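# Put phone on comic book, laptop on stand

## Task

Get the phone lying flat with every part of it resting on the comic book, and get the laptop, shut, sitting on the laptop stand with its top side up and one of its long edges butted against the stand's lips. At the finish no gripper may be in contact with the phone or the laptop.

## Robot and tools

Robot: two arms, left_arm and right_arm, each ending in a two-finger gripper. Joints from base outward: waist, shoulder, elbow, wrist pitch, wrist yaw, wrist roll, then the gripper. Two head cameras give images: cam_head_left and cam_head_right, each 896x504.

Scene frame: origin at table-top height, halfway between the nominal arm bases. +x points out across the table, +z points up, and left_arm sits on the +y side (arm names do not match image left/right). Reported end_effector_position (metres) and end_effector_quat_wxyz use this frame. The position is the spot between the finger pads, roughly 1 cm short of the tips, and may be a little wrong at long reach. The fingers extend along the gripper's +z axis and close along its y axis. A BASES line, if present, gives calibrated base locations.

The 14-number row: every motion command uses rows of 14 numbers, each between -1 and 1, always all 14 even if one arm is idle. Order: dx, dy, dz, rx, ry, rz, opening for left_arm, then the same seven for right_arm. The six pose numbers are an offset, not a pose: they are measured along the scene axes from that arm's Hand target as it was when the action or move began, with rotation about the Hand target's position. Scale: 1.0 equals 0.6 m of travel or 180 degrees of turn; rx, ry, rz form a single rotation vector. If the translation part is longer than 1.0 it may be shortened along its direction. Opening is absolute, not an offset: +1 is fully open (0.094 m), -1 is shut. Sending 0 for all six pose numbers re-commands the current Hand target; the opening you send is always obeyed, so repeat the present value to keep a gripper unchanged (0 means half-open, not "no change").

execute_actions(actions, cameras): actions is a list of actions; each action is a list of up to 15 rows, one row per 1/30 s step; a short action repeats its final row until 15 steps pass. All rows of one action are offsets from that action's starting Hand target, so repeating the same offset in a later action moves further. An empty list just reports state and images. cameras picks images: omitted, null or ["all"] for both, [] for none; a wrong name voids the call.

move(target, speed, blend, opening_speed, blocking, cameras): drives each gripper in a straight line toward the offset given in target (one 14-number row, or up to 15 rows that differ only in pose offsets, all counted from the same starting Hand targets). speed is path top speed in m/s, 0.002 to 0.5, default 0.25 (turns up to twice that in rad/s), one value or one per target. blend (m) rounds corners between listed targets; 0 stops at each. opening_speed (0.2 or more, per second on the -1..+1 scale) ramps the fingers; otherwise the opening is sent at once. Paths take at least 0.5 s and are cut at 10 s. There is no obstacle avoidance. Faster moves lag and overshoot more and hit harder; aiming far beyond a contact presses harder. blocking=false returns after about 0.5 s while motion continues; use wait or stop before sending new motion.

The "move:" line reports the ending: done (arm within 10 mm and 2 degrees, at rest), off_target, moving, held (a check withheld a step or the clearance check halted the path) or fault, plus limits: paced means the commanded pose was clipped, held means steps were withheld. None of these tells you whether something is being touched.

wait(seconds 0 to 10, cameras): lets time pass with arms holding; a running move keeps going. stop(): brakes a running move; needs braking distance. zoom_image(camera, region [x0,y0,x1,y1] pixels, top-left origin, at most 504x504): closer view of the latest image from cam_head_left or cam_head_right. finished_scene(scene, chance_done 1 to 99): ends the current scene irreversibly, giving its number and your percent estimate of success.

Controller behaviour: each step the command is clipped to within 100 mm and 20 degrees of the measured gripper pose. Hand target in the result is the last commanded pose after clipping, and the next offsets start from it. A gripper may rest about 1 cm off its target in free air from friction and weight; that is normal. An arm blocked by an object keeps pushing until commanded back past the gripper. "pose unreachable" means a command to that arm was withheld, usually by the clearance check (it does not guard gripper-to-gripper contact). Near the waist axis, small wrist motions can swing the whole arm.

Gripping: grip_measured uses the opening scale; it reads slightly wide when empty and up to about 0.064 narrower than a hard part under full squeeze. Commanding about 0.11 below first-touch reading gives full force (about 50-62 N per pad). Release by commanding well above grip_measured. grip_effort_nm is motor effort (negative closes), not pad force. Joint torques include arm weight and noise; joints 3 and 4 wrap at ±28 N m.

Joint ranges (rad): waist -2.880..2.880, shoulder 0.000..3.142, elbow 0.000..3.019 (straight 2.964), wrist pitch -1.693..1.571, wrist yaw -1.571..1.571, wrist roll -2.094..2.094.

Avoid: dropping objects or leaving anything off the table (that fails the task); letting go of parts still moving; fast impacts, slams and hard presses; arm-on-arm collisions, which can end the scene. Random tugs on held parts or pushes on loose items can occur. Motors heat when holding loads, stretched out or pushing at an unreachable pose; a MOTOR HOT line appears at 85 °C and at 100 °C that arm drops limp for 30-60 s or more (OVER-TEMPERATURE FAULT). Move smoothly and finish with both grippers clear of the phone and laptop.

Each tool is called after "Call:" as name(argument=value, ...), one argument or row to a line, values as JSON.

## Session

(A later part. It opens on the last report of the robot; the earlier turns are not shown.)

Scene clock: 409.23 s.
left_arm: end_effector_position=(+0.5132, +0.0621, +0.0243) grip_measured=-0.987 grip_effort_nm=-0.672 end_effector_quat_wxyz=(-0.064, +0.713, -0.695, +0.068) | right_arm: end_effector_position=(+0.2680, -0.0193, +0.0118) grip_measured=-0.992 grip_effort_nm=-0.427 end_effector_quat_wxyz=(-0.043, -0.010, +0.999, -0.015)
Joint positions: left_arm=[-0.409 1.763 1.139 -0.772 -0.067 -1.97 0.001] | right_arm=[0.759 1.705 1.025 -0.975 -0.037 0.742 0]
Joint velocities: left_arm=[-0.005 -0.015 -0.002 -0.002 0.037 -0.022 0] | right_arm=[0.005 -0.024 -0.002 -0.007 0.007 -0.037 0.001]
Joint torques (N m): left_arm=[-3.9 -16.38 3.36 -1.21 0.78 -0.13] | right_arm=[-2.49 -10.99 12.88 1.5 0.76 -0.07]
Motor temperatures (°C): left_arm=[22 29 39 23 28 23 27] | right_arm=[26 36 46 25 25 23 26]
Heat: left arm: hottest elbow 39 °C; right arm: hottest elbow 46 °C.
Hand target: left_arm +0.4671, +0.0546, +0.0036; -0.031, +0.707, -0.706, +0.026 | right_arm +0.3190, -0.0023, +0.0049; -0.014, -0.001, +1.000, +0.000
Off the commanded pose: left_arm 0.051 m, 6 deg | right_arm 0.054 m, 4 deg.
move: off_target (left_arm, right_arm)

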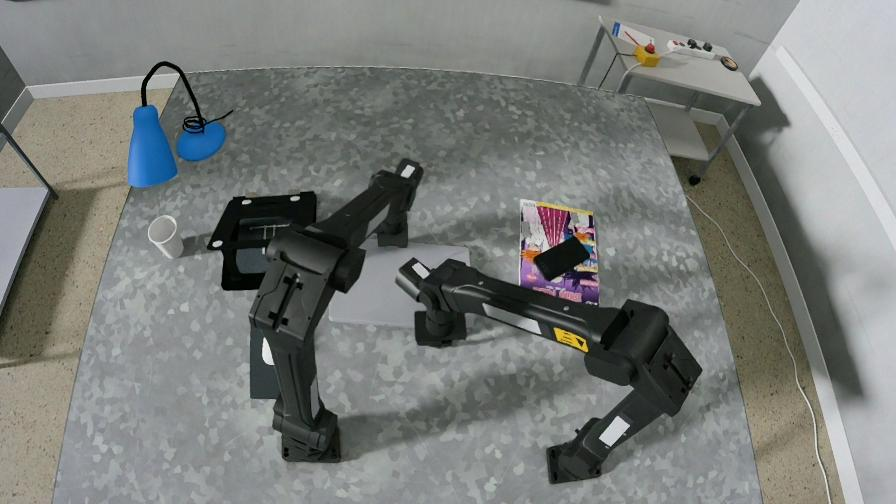

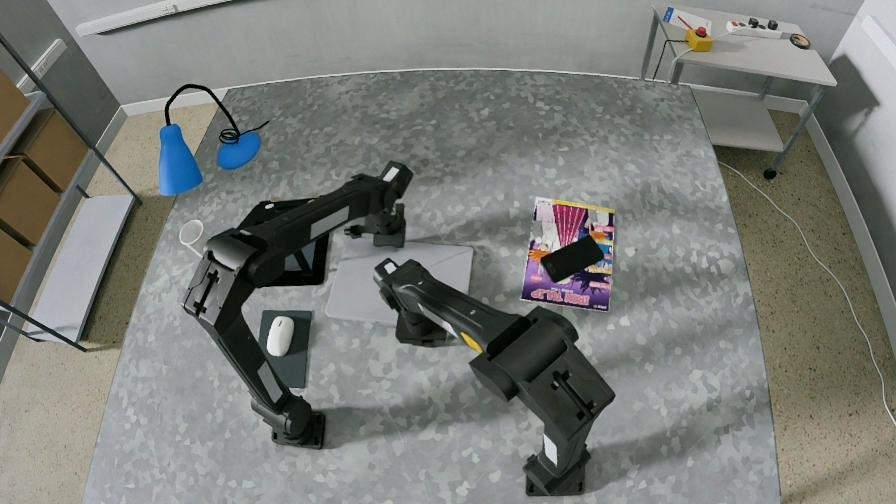

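Call:
move(
  target=[
    [0.14,0.0,0.0,0,0,0,-1,-0.17,0,0,0,0,0,-1],
    [0.14,-0.03,0,0,0,0,-1,-0.17,-0.1,0.2,0,0,0,-1],
    [0.14,-0.03,0,0,0,0,-1,-0.1,-0.45,0.3,0,0,0,-1],
  ],
  speed=0.12,
)

Call:
zoom_image(
  camera="cam_head_left",
  region=[300, 160, 540, 420],
)

Scene clock: 422.03 s.
left_arm: end_effector_position=(+0.5390, +0.0475, +0.0130) grip_measured=-0.987 grip_effort_nm=-0.676 end_effector_quat_wxyz=(-0.032, +0.708, -0.705, +0.027) | right_arm: end_effector_position=(+0.2522, -0.2678, +0.1762) grip_measured=-0.992 grip_effort_nm=-0.427 end_effector_quat_wxyz=(-0.024, -0.002, +1.000, -0.002)
Joint positions: left_arm=[-0.407 1.891 1.308 -0.912 -0.038 -1.951 0.001] | right_arm=[0.15 1.132 0.92 -1.407 -0.002 0.151 0]
Joint velocities: left_arm=[-0.015 -0.005 -0.012 -0.012 0.022 -0.007 -0.001] | right_arm=[0.005 -0.015 0.002 0.002 -0.095 -0.095 0.001]
Joint torques (N m): left_arm=[-2.2 -14.45 12.42 0.32 -0.08 -0.08] | right_arm=[-0.15 -9.52 10.35 -0.29 -0.04 0.03]
Motor temperatures (°C): left_arm=[22 30 39 24 28 23 27] | right_arm=[26 36 46 25 25 23 26]
Heat: left arm: hottest elbow 39 °C; right arm: hottest elbow 46 °C.
Hand target: left_arm +0.5510, +0.0355, +0.0028; -0.031, +0.707, -0.706, +0.026 | right_arm +0.2578, -0.2696, +0.1892; -0.010, -0.001, +1.000, +0.001
Off the commanded pose: left_arm 0.019 m, 0 deg | right_arm 0.012 m, 1 deg.
move: off_target (left_arm, right_arm)

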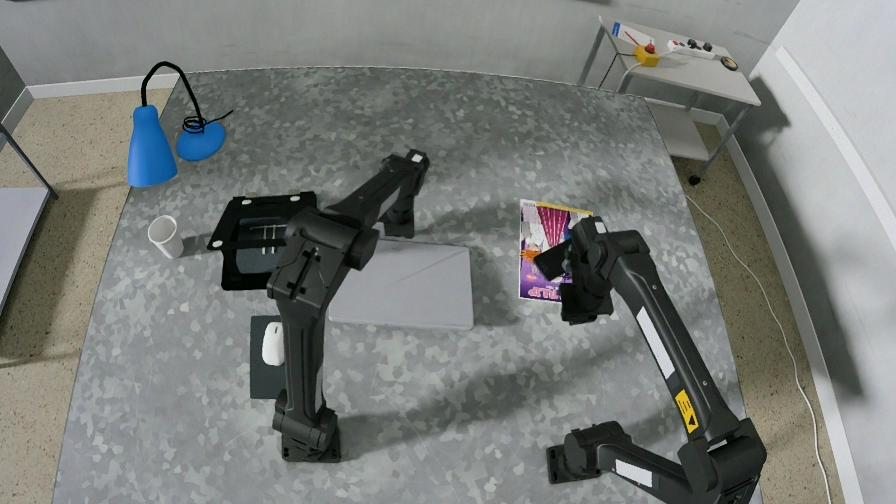

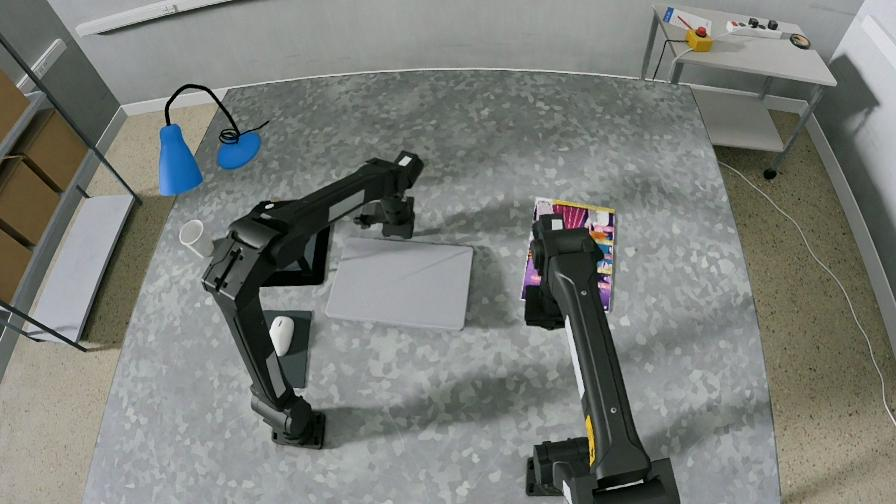

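Scaled by 1.938.

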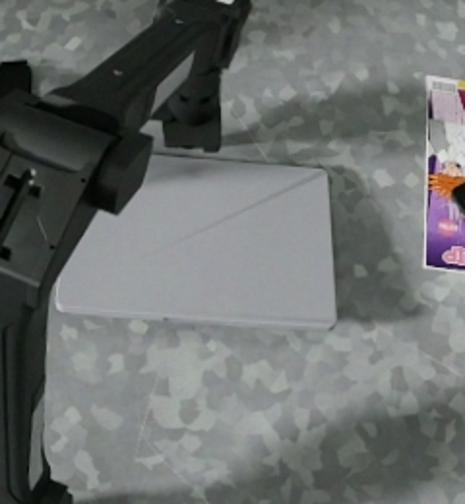

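Call:
move(
  target=[
    [-0.14,0.0,0.0,0,0,0,-1,0,0,0,0,0,0,-1],
    [-0.225,0.0,0,0,0,0,-1,0,0,0,0,0,0,-1],
  ],
  speed=0.06,
)

Call:
zoom_image(
  camera="cam_head_left",
  region=[300, 160, 540, 420],
)

Scene clock: 428.13 s.
left_arm: end_effector_position=(+0.4392, +0.0451, +0.0115) grip_measured=-0.987 grip_effort_nm=-0.672 end_effector_quat_wxyz=(-0.042, +0.713, -0.699, +0.041) | right_arm: end_effector_position=(+0.2521, -0.2678, +0.1762) grip_measured=-0.992 grip_effort_nm=-0.432 end_effector_quat_wxyz=(-0.024, -0.002, +1.000, -0.002)
Joint positions: left_arm=[-0.501 1.684 0.994 -0.778 -0.056 -2.06 0.001] | right_arm=[0.15 1.132 0.92 -1.407 -0.002 0.151 0]
Joint velocities: left_arm=[-0.015 0.005 -0.002 -0.007 -0.022 0.022 -0.001] | right_arm=[0.005 -0.015 0.002 -0.012 0.007 0.022 0]
Joint torques (N m): left_arm=[-4.13 -15.5 5.08 -0.03 0.27 -0.14] | right_arm=[-0.26 -9.64 10.33 -0.29 -0.04 0.09]
Motor temperatures (°C): left_arm=[22 29 39 23 28 23 27] | right_arm=[26 36 47 25 25 23 26]
Heat: left arm: hottest elbow 39 °C; right arm: hottest elbow 47 °C.
Hand target: left_arm +0.4159, +0.0374, +0.0042; -0.031, +0.707, -0.706, +0.027 | right_arm +0.2577, -0.2696, +0.1892; -0.010, -0.001, +1.000, +0.001
Off the commanded pose: left_arm 0.027 m, 2 deg | right_arm 0.014 m, 2 deg.
move: off_target (left_arm, right_arm)

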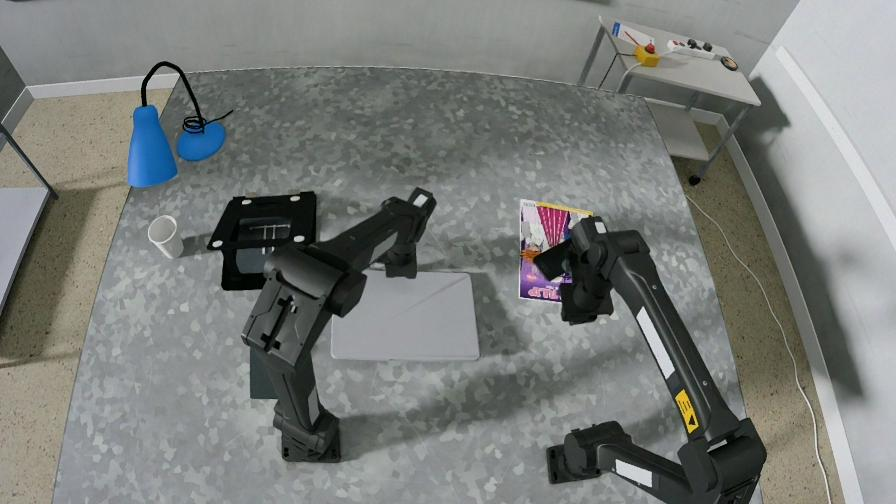

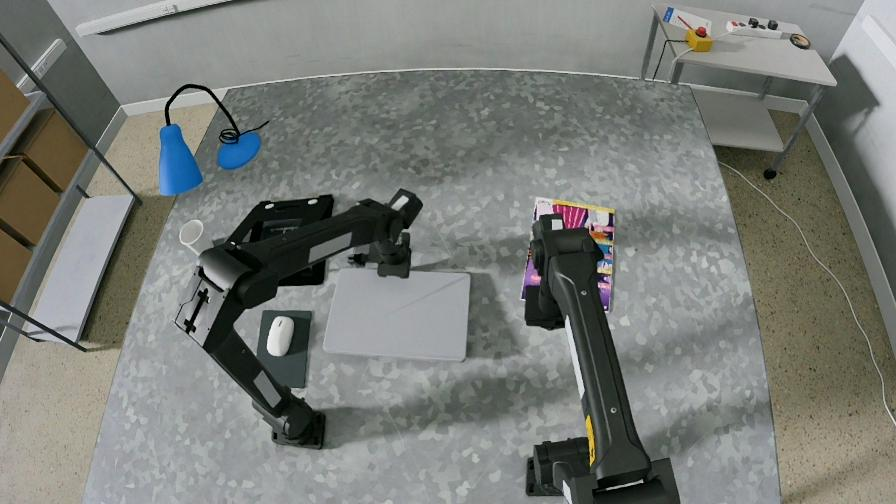

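Scaled by 1.938.

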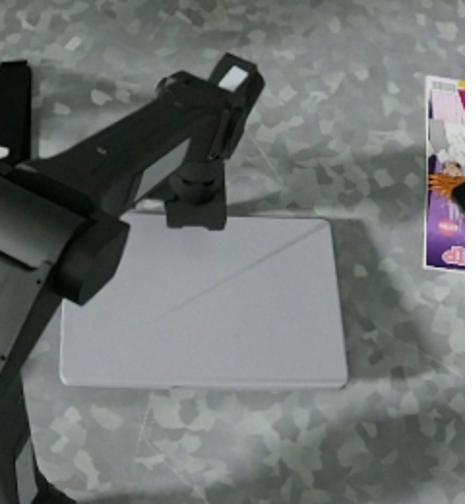

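Call:
move(
  target=[
    [0.09,0.0,0.0,0,0,0,-1,0,0,0,0,0,0,-1],
    [0.09,0.0,0.2,0,0,0,-1,0,0,0,0,0,0,-1],
    [-0.118,0.37,0.2,0,0,0,-1,0,0,0,0,0,0,-1],
  ],
  speed=0.15,
  cameras=[],
)

Call:
move(
  target=[
    [0,0.0,-0.19,0,0,0,-1,0,0,0,0,0,0,-1],
  ],
  speed=0.12,
)

Call:
zoom_image(
  camera="cam_head_right",
  region=[220, 180, 480, 420],
)

Scene clock: 441.30 s.
left_arm: end_effector_position=(+0.3550, +0.2576, +0.1216) grip_measured=-0.987 grip_effort_nm=-0.672 end_effector_quat_wxyz=(-0.032, +0.706, -0.707, +0.023) | right_arm: end_effector_position=(+0.2521, -0.2678, +0.1762) grip_measured=-0.992 grip_effort_nm=-0.427 end_effector_quat_wxyz=(-0.024, -0.002, +1.000, -0.002)
Joint positions: left_arm=[0.015 1.202 0.823 -1.113 -0.009 -1.527 0.001] | right_arm=[0.15 1.132 0.92 -1.407 -0.002 0.151 0]
Joint velocities: left_arm=[-0.005 0.015 -0.002 -0.017 -0.007 -0.022 0] | right_arm=[0.005 -0.005 -0.002 0.012 -0.095 -0.022 0]
Joint torques (N m): left_arm=[-0.5 -9.76 8.7 0.03 0 0.13] | right_arm=[-0.21 -9.52 10.37 -0.27 -0.03 0.09]
Motor temperatures (°C): left_arm=[22 30 39 23 28 23 27] | right_arm=[26 36 48 25 25 23 26]
Heat: left arm: hottest elbow 39 °C; right arm: hottest elbow 48 °C.
Hand target: left_arm +0.3492, +0.2609, +0.1236; -0.031, +0.707, -0.706, +0.024 | right_arm +0.2577, -0.2696, +0.1892; -0.010, -0.001, +1.000, +0.001
Off the commanded pose: left_arm 0.010 m, 0 deg | right_arm 0.014 m, 2 deg.
move: off_target (right_arm)
No camera images: "cameras" was empty.

Scene clock: 442.90 s.
left_arm: end_effector_position=(+0.3493, +0.2574, +0.0148) grip_measured=-0.987 grip_effort_nm=-0.676 end_effector_quat_wxyz=(-0.033, +0.706, -0.707, +0.025) | right_arm: end_effector_position=(+0.2521, -0.2678, +0.1762) grip_measured=-0.992 grip_effort_nm=-0.427 end_effector_quat_wxyz=(-0.024, -0.002, +1.000, -0.002)
Joint positions: left_arm=[0.015 1.369 0.637 -0.756 -0.009 -1.526 0.001] | right_arm=[0.15 1.132 0.92 -1.407 -0.002 0.151 0]
Joint velocities: left_arm=[-0.015 -0.005 0.002 0.012 -0.007 -0.007 0] | right_arm=[0.005 -0.024 0.002 -0.012 -0.081 0.037 0]
Joint torques (N m): left_arm=[-1.14 -9.05 6.91 0.81 0.02 0.13] | right_arm=[-0.09 -9.52 10.32 -0.28 -0.04 0.09]
Motor temperatures (°C): left_arm=[22 29 39 23 27 23 27] | right_arm=[26 36 48 25 25 23 26]
Heat: left arm: hottest elbow 39 °C; right arm: hottest elbow 48 °C.
Hand target: left_arm +0.3478, +0.2600, +0.0101; -0.031, +0.707, -0.706, +0.024 | right_arm +0.2577, -0.2696, +0.1892; -0.010, -0.001, +1.000, +0.001
Off the commanded pose: left_arm 0.006 m, 0 deg | right_arm 0.014 m, 2 deg.
move: off_target (right_arm)

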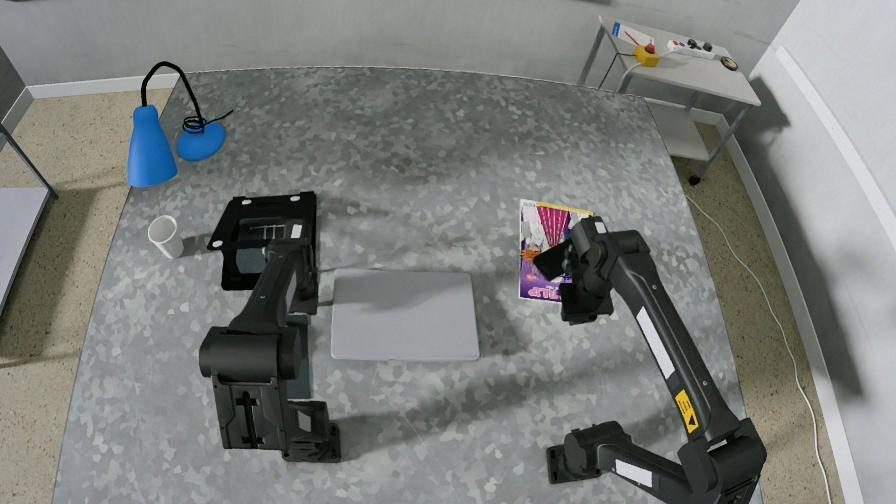

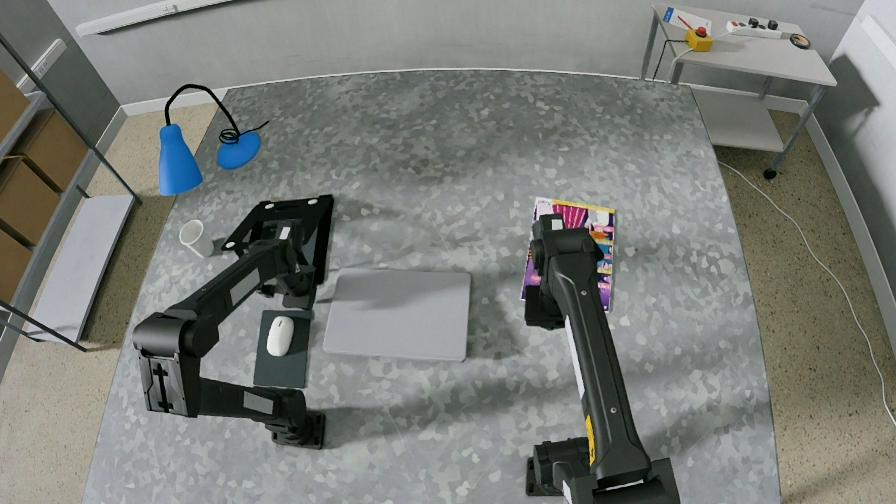

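Scaled by 1.938.

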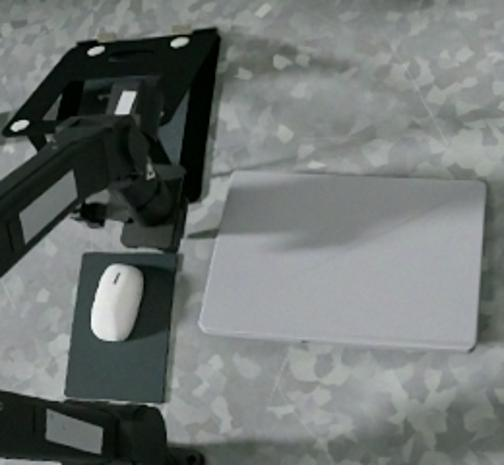

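Call:
move(
  target=[0,-0.125,0,0,0,0,-1,0,0,0,0,0,0,-1],
  speed=0.06,
)

Scene clock: 457.33 s.
left_arm: end_effector_position=(+0.3469, +0.2001, +0.0150) grip_measured=-0.987 grip_effort_nm=-0.676 end_effector_quat_wxyz=(-0.040, +0.716, -0.697, +0.022) | right_arm: end_effector_position=(+0.2521, -0.2678, +0.1762) grip_measured=-0.992 grip_effort_nm=-0.427 end_effector_quat_wxyz=(-0.024, -0.002, +1.000, -0.002)
Joint positions: left_arm=[-0.183 1.369 0.637 -0.756 -0.04 -1.749 0.001] | right_arm=[0.15 1.132 0.92 -1.407 -0.002 0.151 0]
Joint velocities: left_arm=[-0.015 -0.005 -0.002 -0.012 -0.037 0.022 -0.001] | right_arm=[-0.005 0.005 0.027 -0.007 -0.022 -0.007 0.001]
Joint torques (N m): left_arm=[-4.31 -7.53 8.2 0.69 0.55 -0.17] | right_arm=[-0.21 -9.64 10.36 -0.28 -0.03 0.09]
Motor temperatures (°C): left_arm=[22 29 38 23 27 23 27] | right_arm=[26 36 48 25 24 23 26]
Heat: left arm: hottest elbow 38 °C; right arm: hottest elbow 48 °C.
Hand target: left_arm +0.3471, +0.1849, +0.0107; -0.031, +0.707, -0.706, +0.025 | right_arm +0.2577, -0.2696, +0.1892; -0.010, -0.001, +1.000, +0.001
Off the commanded pose: left_arm 0.016 m, 2 deg | right_arm 0.014 m, 2 deg.
move: off_target (left_arm, right_arm)

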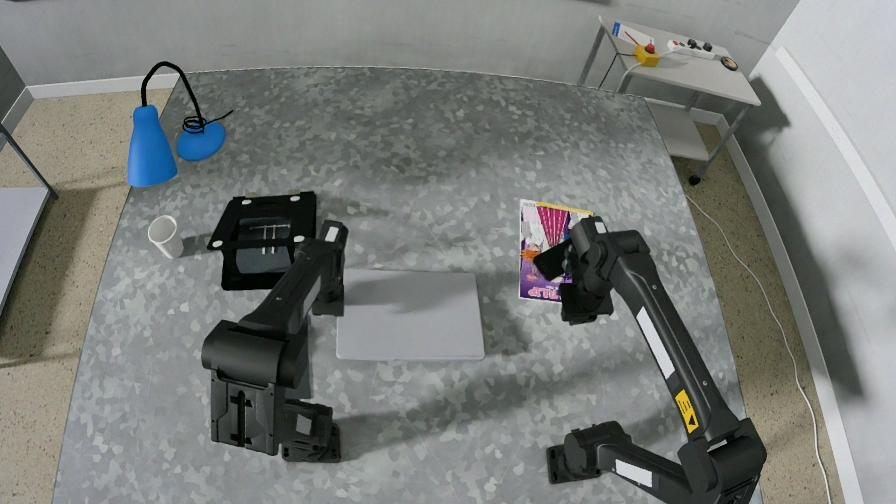

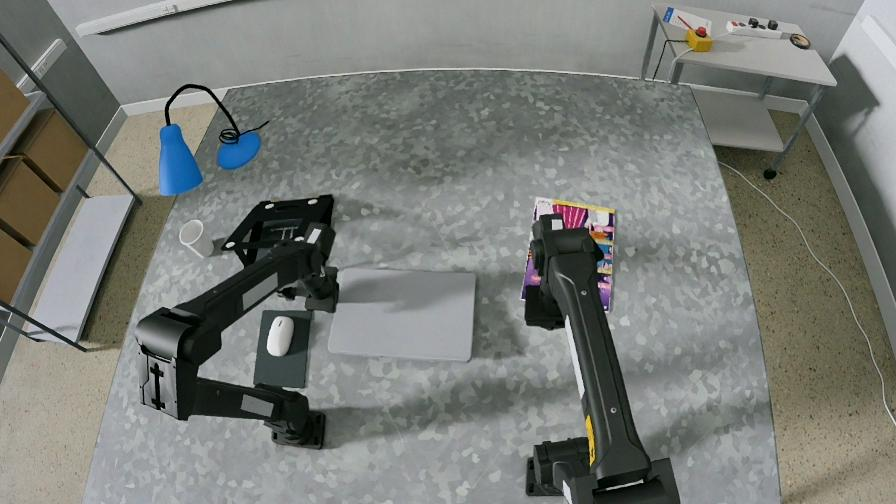

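Call:
move(
  target=[0,-0.085,0,0,0,0,-1,0,0,0,0,0,0,-1],
  speed=0.06,
)

Call:
move(
  target=[
    [0,0.06,0,0,0,0,-1,0,0,0,0,0,0,-1],
    [0,0.06,0.2,0,0,0,-1,0,0,0,0,0,0,-1],
  ],
  speed=0.12,
)

Scene clock: 461.43 s.
left_arm: end_effector_position=(+0.3360, +0.1555, +0.0100) grip_measured=-0.987 grip_effort_nm=-0.672 end_effector_quat_wxyz=(-0.039, +0.717, -0.696, +0.018) | right_arm: end_effector_position=(+0.2521, -0.2678, +0.1762) grip_measured=-0.992 grip_effort_nm=-0.427 end_effector_quat_wxyz=(-0.024, -0.002, +1.000, -0.002)
Joint positions: left_arm=[-0.336 1.388 0.638 -0.756 -0.053 -1.907 0.001] | right_arm=[0.15 1.132 0.92 -1.407 -0.002 0.151 0]
Joint velocities: left_arm=[-0.005 -0.015 -0.017 -0.012 -0.051 -0.007 0.001] | right_arm=[-0.005 0.005 -0.002 -0.002 -0.007 -0.022 0]
Joint torques (N m): left_arm=[-5.3 -6.65 10.91 0.36 0.64 -0.14] | right_arm=[-0.09 -9.52 10.35 -0.27 -0.04 0.08]
Motor temperatures (°C): left_arm=[22 29 38 23 27 23 27] | right_arm=[26 36 48 25 24 23 26]
Heat: left arm: hottest elbow 38 °C; right arm: hottest elbow 48 °C.
Hand target: left_arm +0.3466, +0.1340, +0.0109; -0.031, +0.707, -0.706, +0.026 | right_arm +0.2577, -0.2696, +0.1892; -0.010, -0.001, +1.000, +0.001
Off the commanded pose: left_arm 0.024 m, 2 deg | right_arm 0.014 m, 2 deg.
move: off_target (left_arm, right_arm)

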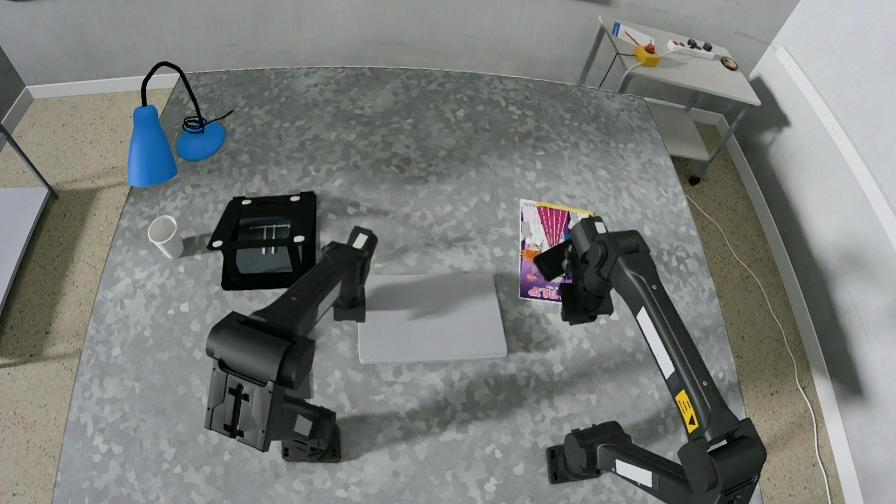

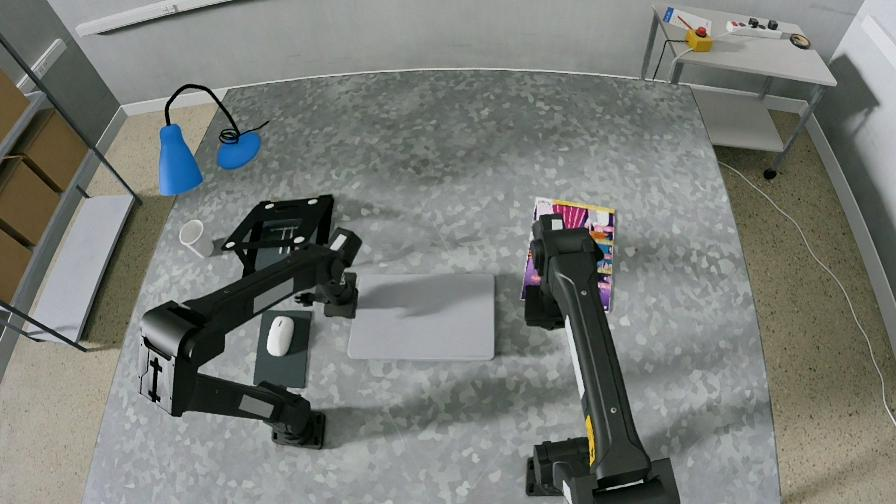

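Scene clock: 463.47 s.
left_arm: end_effector_position=(+0.3247, +0.1714, +0.1035) grip_measured=-0.987 grip_effort_nm=-0.676 end_effector_quat_wxyz=(-0.013, +0.706, -0.708, -0.003) | right_arm: end_effector_position=(+0.2521, -0.2678, +0.1762) grip_measured=-0.992 grip_effort_nm=-0.427 end_effector_quat_wxyz=(-0.024, -0.002, +1.000, -0.002)
Joint positions: left_arm=[-0.281 1.209 0.778 -1.131 -0.025 -1.819 0.001] | right_arm=[0.15 1.132 0.92 -1.407 -0.002 0.151 0]
Joint velocities: left_arm=[0.005 -0.005 -0.002 -0.002 -0.007 0.007 0] | right_arm=[-0.005 0.005 -0.007 -0.007 -0.066 -0.066 0.001]
Joint torques (N m): left_arm=[-0.26 -9.11 15.05 -0.06 -0.22 0.14] | right_arm=[-0.15 -9.64 10.35 -0.28 -0.04 0.08]
Motor temperatures (°C): left_arm=[22 29 39 23 27 23 27] | right_arm=[26 36 48 25 24 23 26]
Heat: left arm: hottest elbow 39 °C; right arm: hottest elbow 48 °C.
Hand target: left_arm +0.3488, +0.1704, +0.1302; -0.031, +0.707, -0.706, +0.026 | right_arm +0.2577, -0.2696, +0.1892; -0.010, -0.001, +1.000, +0.001
Off the commanded pose: left_arm 0.035 m, 4 deg | right_arm 0.014 m, 2 deg.
move: off_target (left_arm, right_arm)

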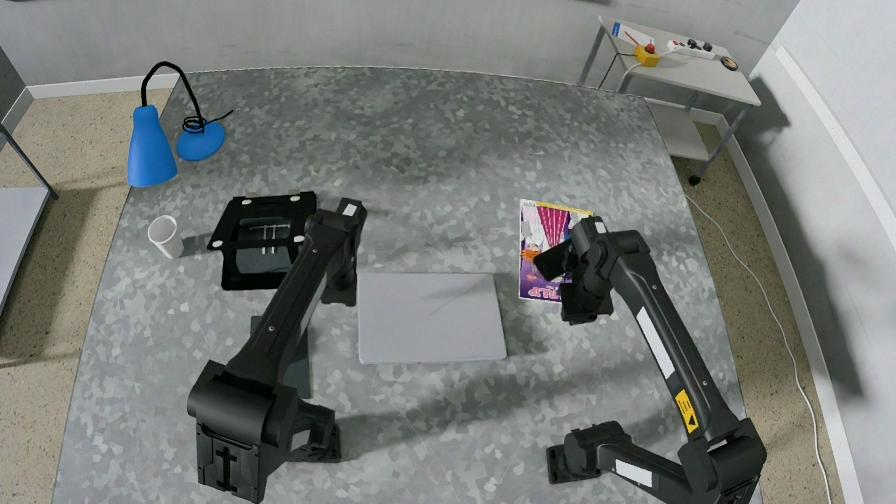

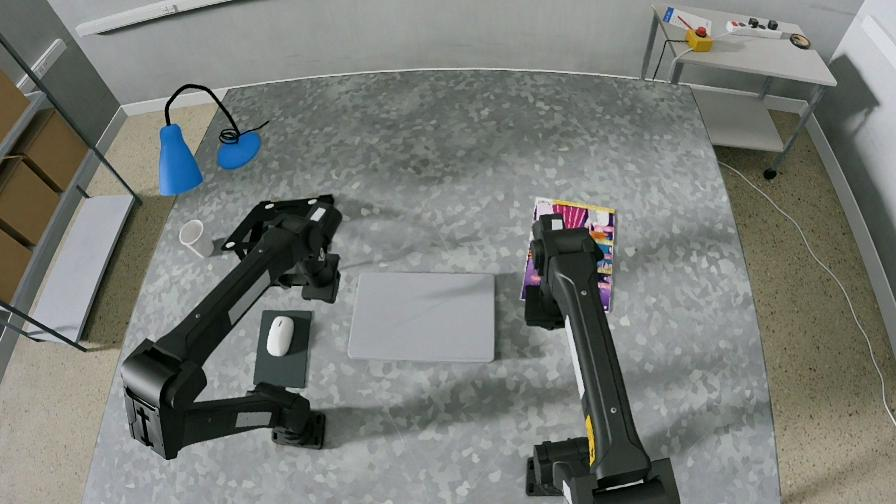

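Call:
move(
  target=[-0.031,0.25,0.15,0.017,0.022,-0.478,1,0.087,-0.017,-0.065,0.333,0.006,0.016,1],
  speed=0.2,
)

Scene clock: 487.03 s.
left_arm: end_effector_position=(+0.3143, +0.3132, +0.1942) grip_measured=+0.998 grip_effort_nm=0.125 end_effector_quat_wxyz=(-0.030, -0.032, +0.999, -0.002) | right_arm: end_effector_position=(+0.2944, -0.2745, +0.1464) grip_measured=+0.999 grip_effort_nm=0.061 end_effector_quat_wxyz=(-0.016, -0.028, +0.866, +0.499)
Joint positions: left_arm=[0.214 1.149 0.98 -1.461 -0.008 0.177 0.094] | right_arm=[-0.327 1.535 0.932 -1.543 -0.929 -0.681 0.094]
Joint velocities: left_arm=[0.015 -0.015 -0.002 0.002 -0.022 -0.066 0] | right_arm=[-0.005 -0.015 0.007 0.002 -0.007 0.051 0]
Joint torques (N m): left_arm=[-0.21 -8.23 16.32 -0.01 0.11 0.14] | right_arm=[-0.26 -10.99 9.63 -1.09 -0.5 0.03]
Motor temperatures (°C): left_arm=[22 28 43 23 27 23 27] | right_arm=[26 36 48 25 24 23 26]
Heat: left arm: hottest elbow 43 °C; right arm: hottest elbow 48 °C.
Hand target: left_arm +0.3328, +0.3218, +0.2191; -0.002, -0.035, +0.999, +0.001 | right_arm +0.3100, -0.2832, +0.1507; -0.008, -0.028, +0.866, +0.499
Off the commanded pose: left_arm 0.031 m, 3 deg | right_arm 0.017 m, 0 deg.
move: off_target (left_arm, right_arm)

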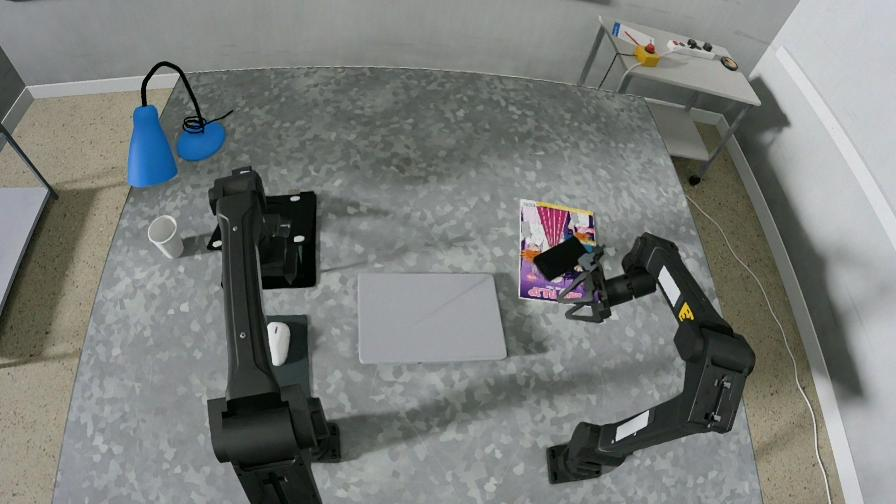

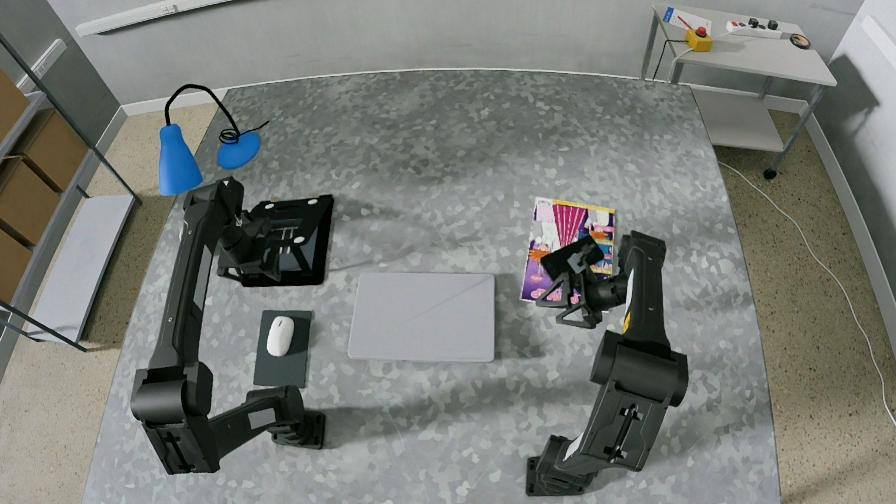

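Call:
move(
  target=[0,-0.103,-0.167,-0.333,-0.024,0,1,0.025,0.083,-0.083,0,0,0,1],
  speed=0.2,
)

Scene clock: 494.37 s.
left_arm: end_effector_position=(+0.3362, +0.2577, +0.1270) grip_measured=+0.998 grip_effort_nm=0.115 end_effector_quat_wxyz=(+0.032, -0.006, +0.871, -0.489) | right_arm: end_effector_position=(+0.3283, -0.2393, +0.1134) grip_measured=+0.999 grip_effort_nm=0.066 end_effector_quat_wxyz=(+0.010, -0.035, +0.868, +0.495)
Joint positions: left_arm=[0.477 1.533 0.871 -1.514 0.888 0.786 0.094] | right_arm=[-0.211 1.585 0.912 -1.26 -0.995 -0.485 0.094]
Joint velocities: left_arm=[-0.005 0.005 -0.007 -0.012 -0.037 0.007 -0.001] | right_arm=[-0.015 -0.005 -0.002 -0.007 -0.022 -0.007 0]
Joint torques (N m): left_arm=[-0.73 -8.64 5.76 -1.1 0.2 -0.08] | right_arm=[1.44 -11.58 5.33 -0.06 -0.57 0.2]
Motor temperatures (°C): left_arm=[22 28 43 23 27 23 27] | right_arm=[26 36 46 25 25 23 26]
Heat: left arm: hottest elbow 43 °C; right arm: hottest elbow 46 °C.
Hand target: left_arm +0.3292, +0.2573, +0.1186; +0.008, -0.027, +0.866, -0.500 | right_arm +0.3236, -0.2336, +0.1006; -0.008, -0.029, +0.866, +0.499
Off the commanded pose: left_arm 0.009 m, 3 deg | right_arm 0.014 m, 2 deg.
move: off_target (left_arm, right_arm)

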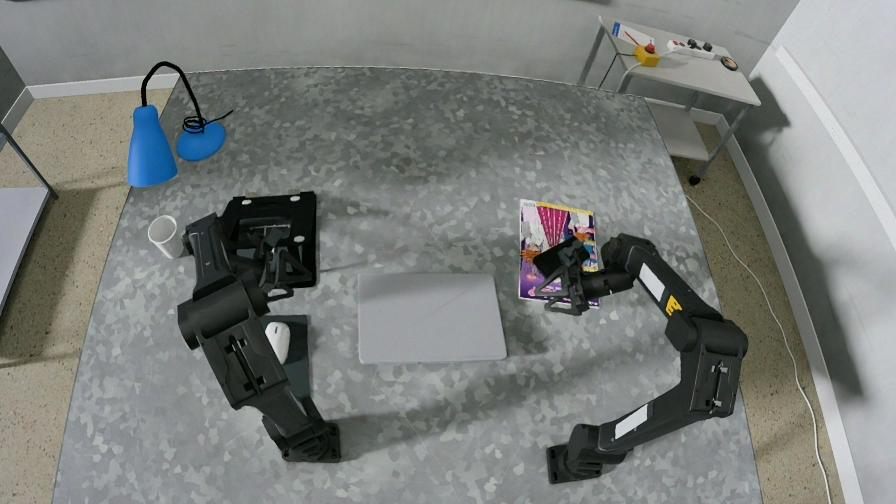

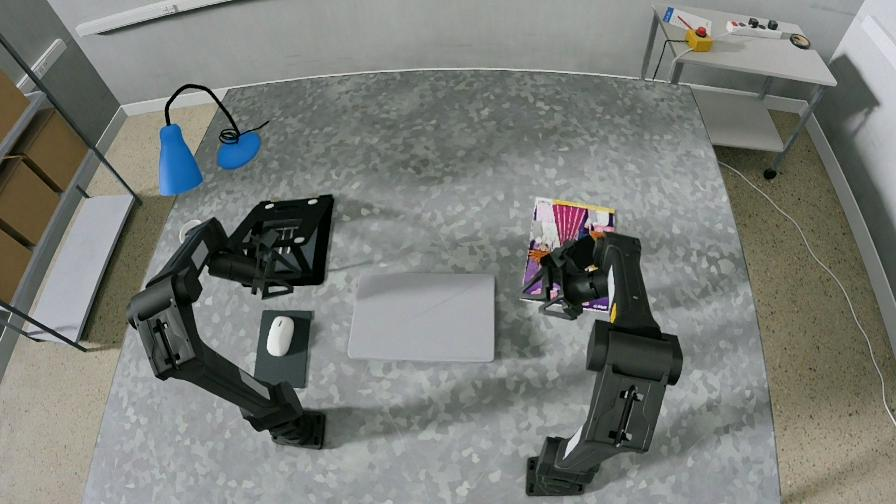

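Call:
move(
  target=[-0.055,-0.01,-0.11,0,0,0,1,-0.035,0,-0.085,0,0,0,1],
  speed=0.12,
)

Call:
zoom_image(
  camera="cam_head_left",
  region=[180, 180, 640, 420],
)

Scene clock: 500.27 s.
left_arm: end_effector_position=(+0.3341, +0.2615, +0.1011) grip_measured=+0.998 grip_effort_nm=0.120 end_effector_quat_wxyz=(+0.116, +0.072, +0.872, -0.471) | right_arm: end_effector_position=(+0.3062, -0.2348, +0.0611) grip_measured=+0.999 grip_effort_nm=0.066 end_effector_quat_wxyz=(+0.002, -0.032, +0.867, +0.497)
Joint positions: left_arm=[0.502 1.534 0.801 -1.364 0.912 0.958 0.094] | right_arm=[-0.211 1.655 0.81 -1.111 -0.994 -0.491 0.094]
Joint velocities: left_arm=[-0.005 -0.015 0.012 -0.007 0.037 -0.081 0] | right_arm=[-0.005 -0.015 0.002 -0.007 0.066 -0.051 -0.001]
Joint torques (N m): left_arm=[-0.03 -3.78 -0.5 -0.61 -1.42 -1.24] | right_arm=[0.62 -11.34 4.55 0.01 -0.42 0.01]
Motor temperatures (°C): left_arm=[22 28 42 23 27 24 27] | right_arm=[26 36 45 25 25 23 26]
Heat: left arm: hottest elbow 42 °C; right arm: hottest elbow 45 °C.
Hand target: left_arm +0.2962, +0.2505, +0.0528; +0.008, -0.027, +0.866, -0.500 | right_arm +0.3013, -0.2342, +0.0500; -0.008, -0.029, +0.866, +0.499
Off the commanded pose: left_arm 0.062 m, 17 deg | right_arm 0.012 m, 1 deg.
move: off_target (left_arm, right_arm)

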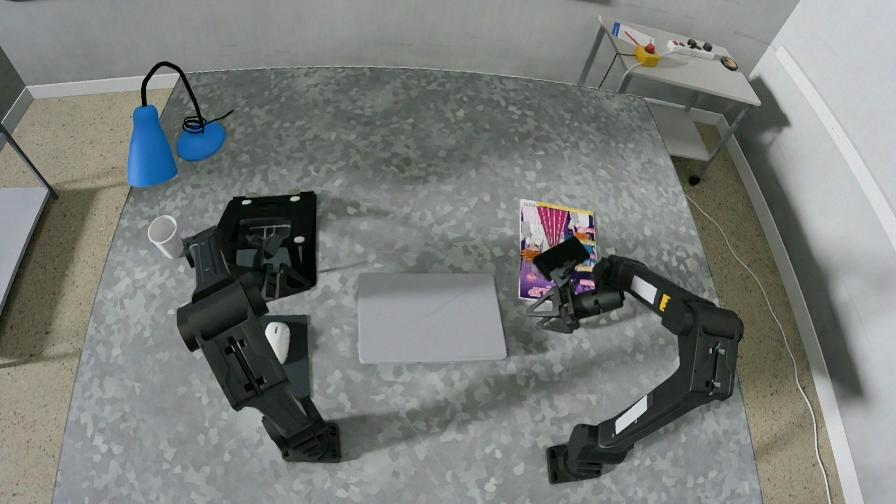

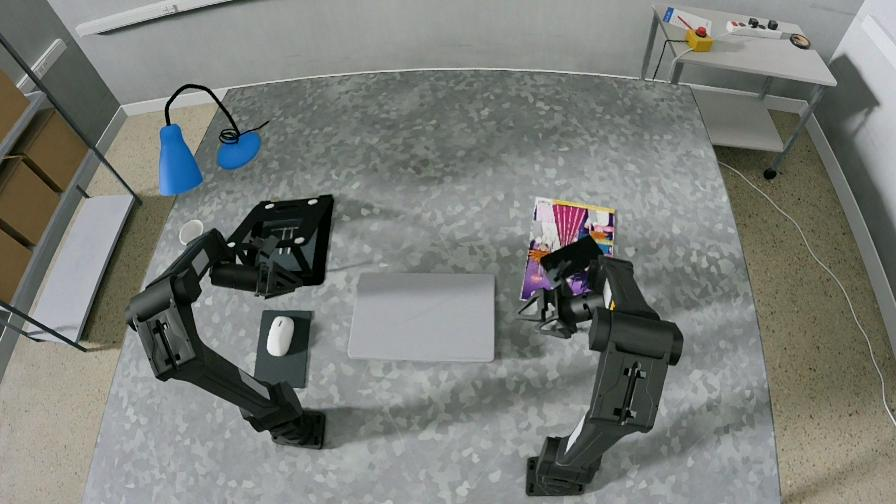

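Scaled by 1.096.

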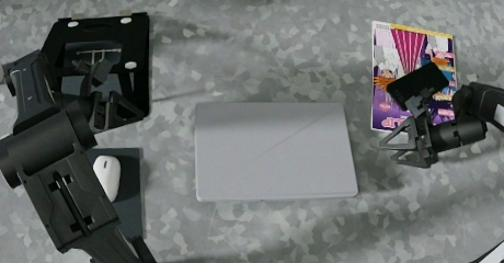

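Call:
move(
  target=[
    [0,0,0.14,0,0,0,1,0,0,0,0,0,0,1],
    [-0.08,0,0.14,0,0,0,1,0,0,0,0,0,0,1],
  ],
  speed=0.1,
)

Call:
zoom_image(
  camera="cam_head_left",
  region=[130, 160, 400, 460],
)

Call:
zoom_image(
  camera="cam_head_right",
  region=[130, 160, 400, 460],
)

Scene clock: 504.77 s.
left_arm: end_effector_position=(+0.2528, +0.2509, +0.1322) grip_measured=+0.998 grip_effort_nm=0.115 end_effector_quat_wxyz=(+0.004, -0.025, +0.866, -0.500) | right_arm: end_effector_position=(+0.3063, -0.2348, +0.0611) grip_measured=+0.999 grip_effort_nm=0.066 end_effector_quat_wxyz=(+0.002, -0.032, +0.867, +0.497)
Joint positions: left_arm=[0.605 1.398 0.705 -1.648 0.799 0.915 0.094] | right_arm=[-0.211 1.655 0.81 -1.111 -0.994 -0.491 0.094]
Joint velocities: left_arm=[-0.015 -0.005 -0.002 -0.002 -0.007 -0.066 -0.001] | right_arm=[0.005 -0.015 -0.002 0.002 0.051 -0.007 0.001]
Joint torques (N m): left_arm=[-0.32 -10.46 5.71 -1.35 0.2 0.16] | right_arm=[0.5 -11.52 4.44 -0.1 -0.42 0.02]
Motor temperatures (°C): left_arm=[22 28 41 23 28 24 27] | right_arm=[26 35 45 25 25 23 25]
Heat: left arm: hottest elbow 41 °C; right arm: hottest elbow 45 °C.
Hand target: left_arm +0.2478, +0.2512, +0.1359; +0.008, -0.027, +0.866, -0.500 | right_arm +0.3013, -0.2342, +0.0500; -0.008, -0.028, +0.866, +0.499
Off the commanded pose: left_arm 0.006 m, 1 deg | right_arm 0.012 m, 1 deg.
move: off_target (right_arm)

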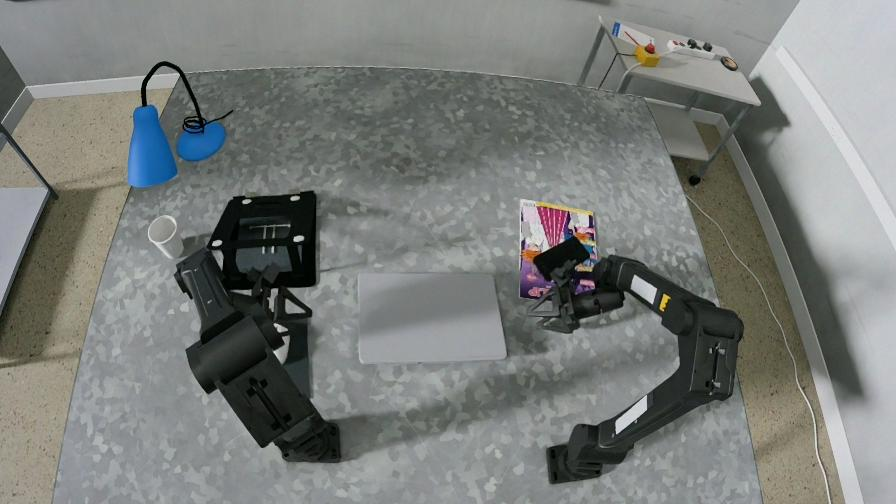

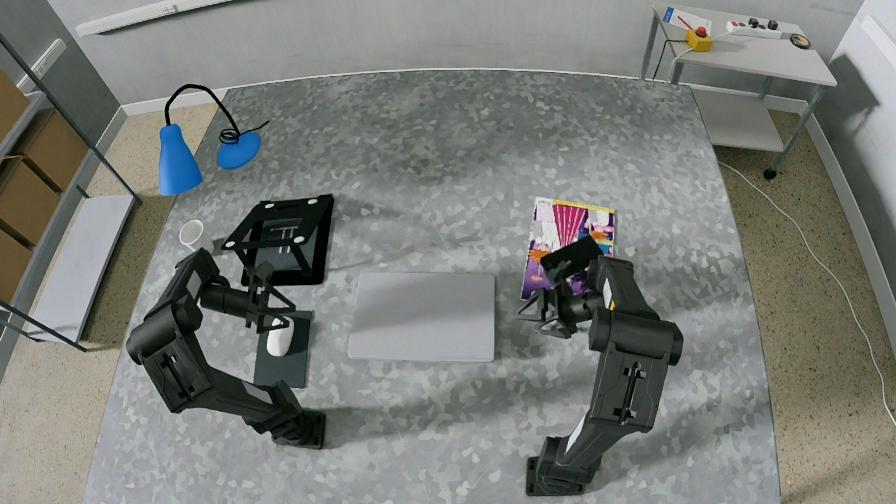

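Scaled by 1.680.

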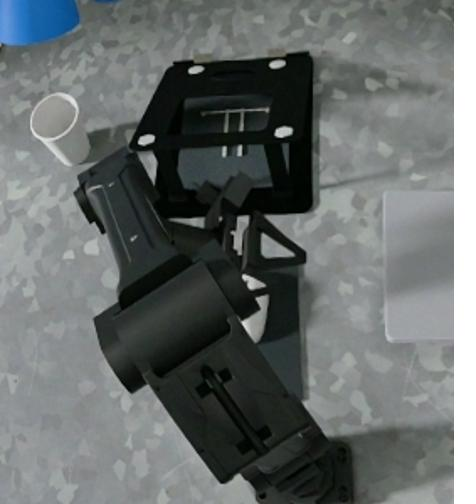

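Scaled by 1.680.

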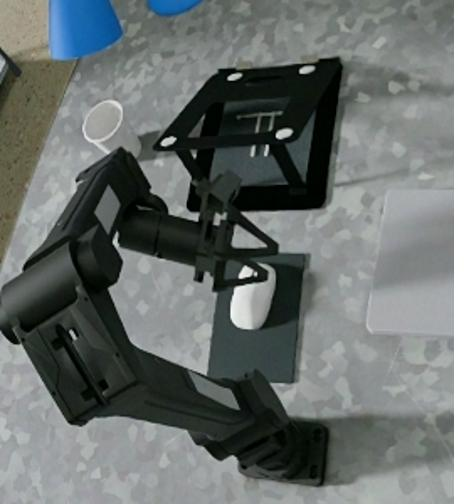

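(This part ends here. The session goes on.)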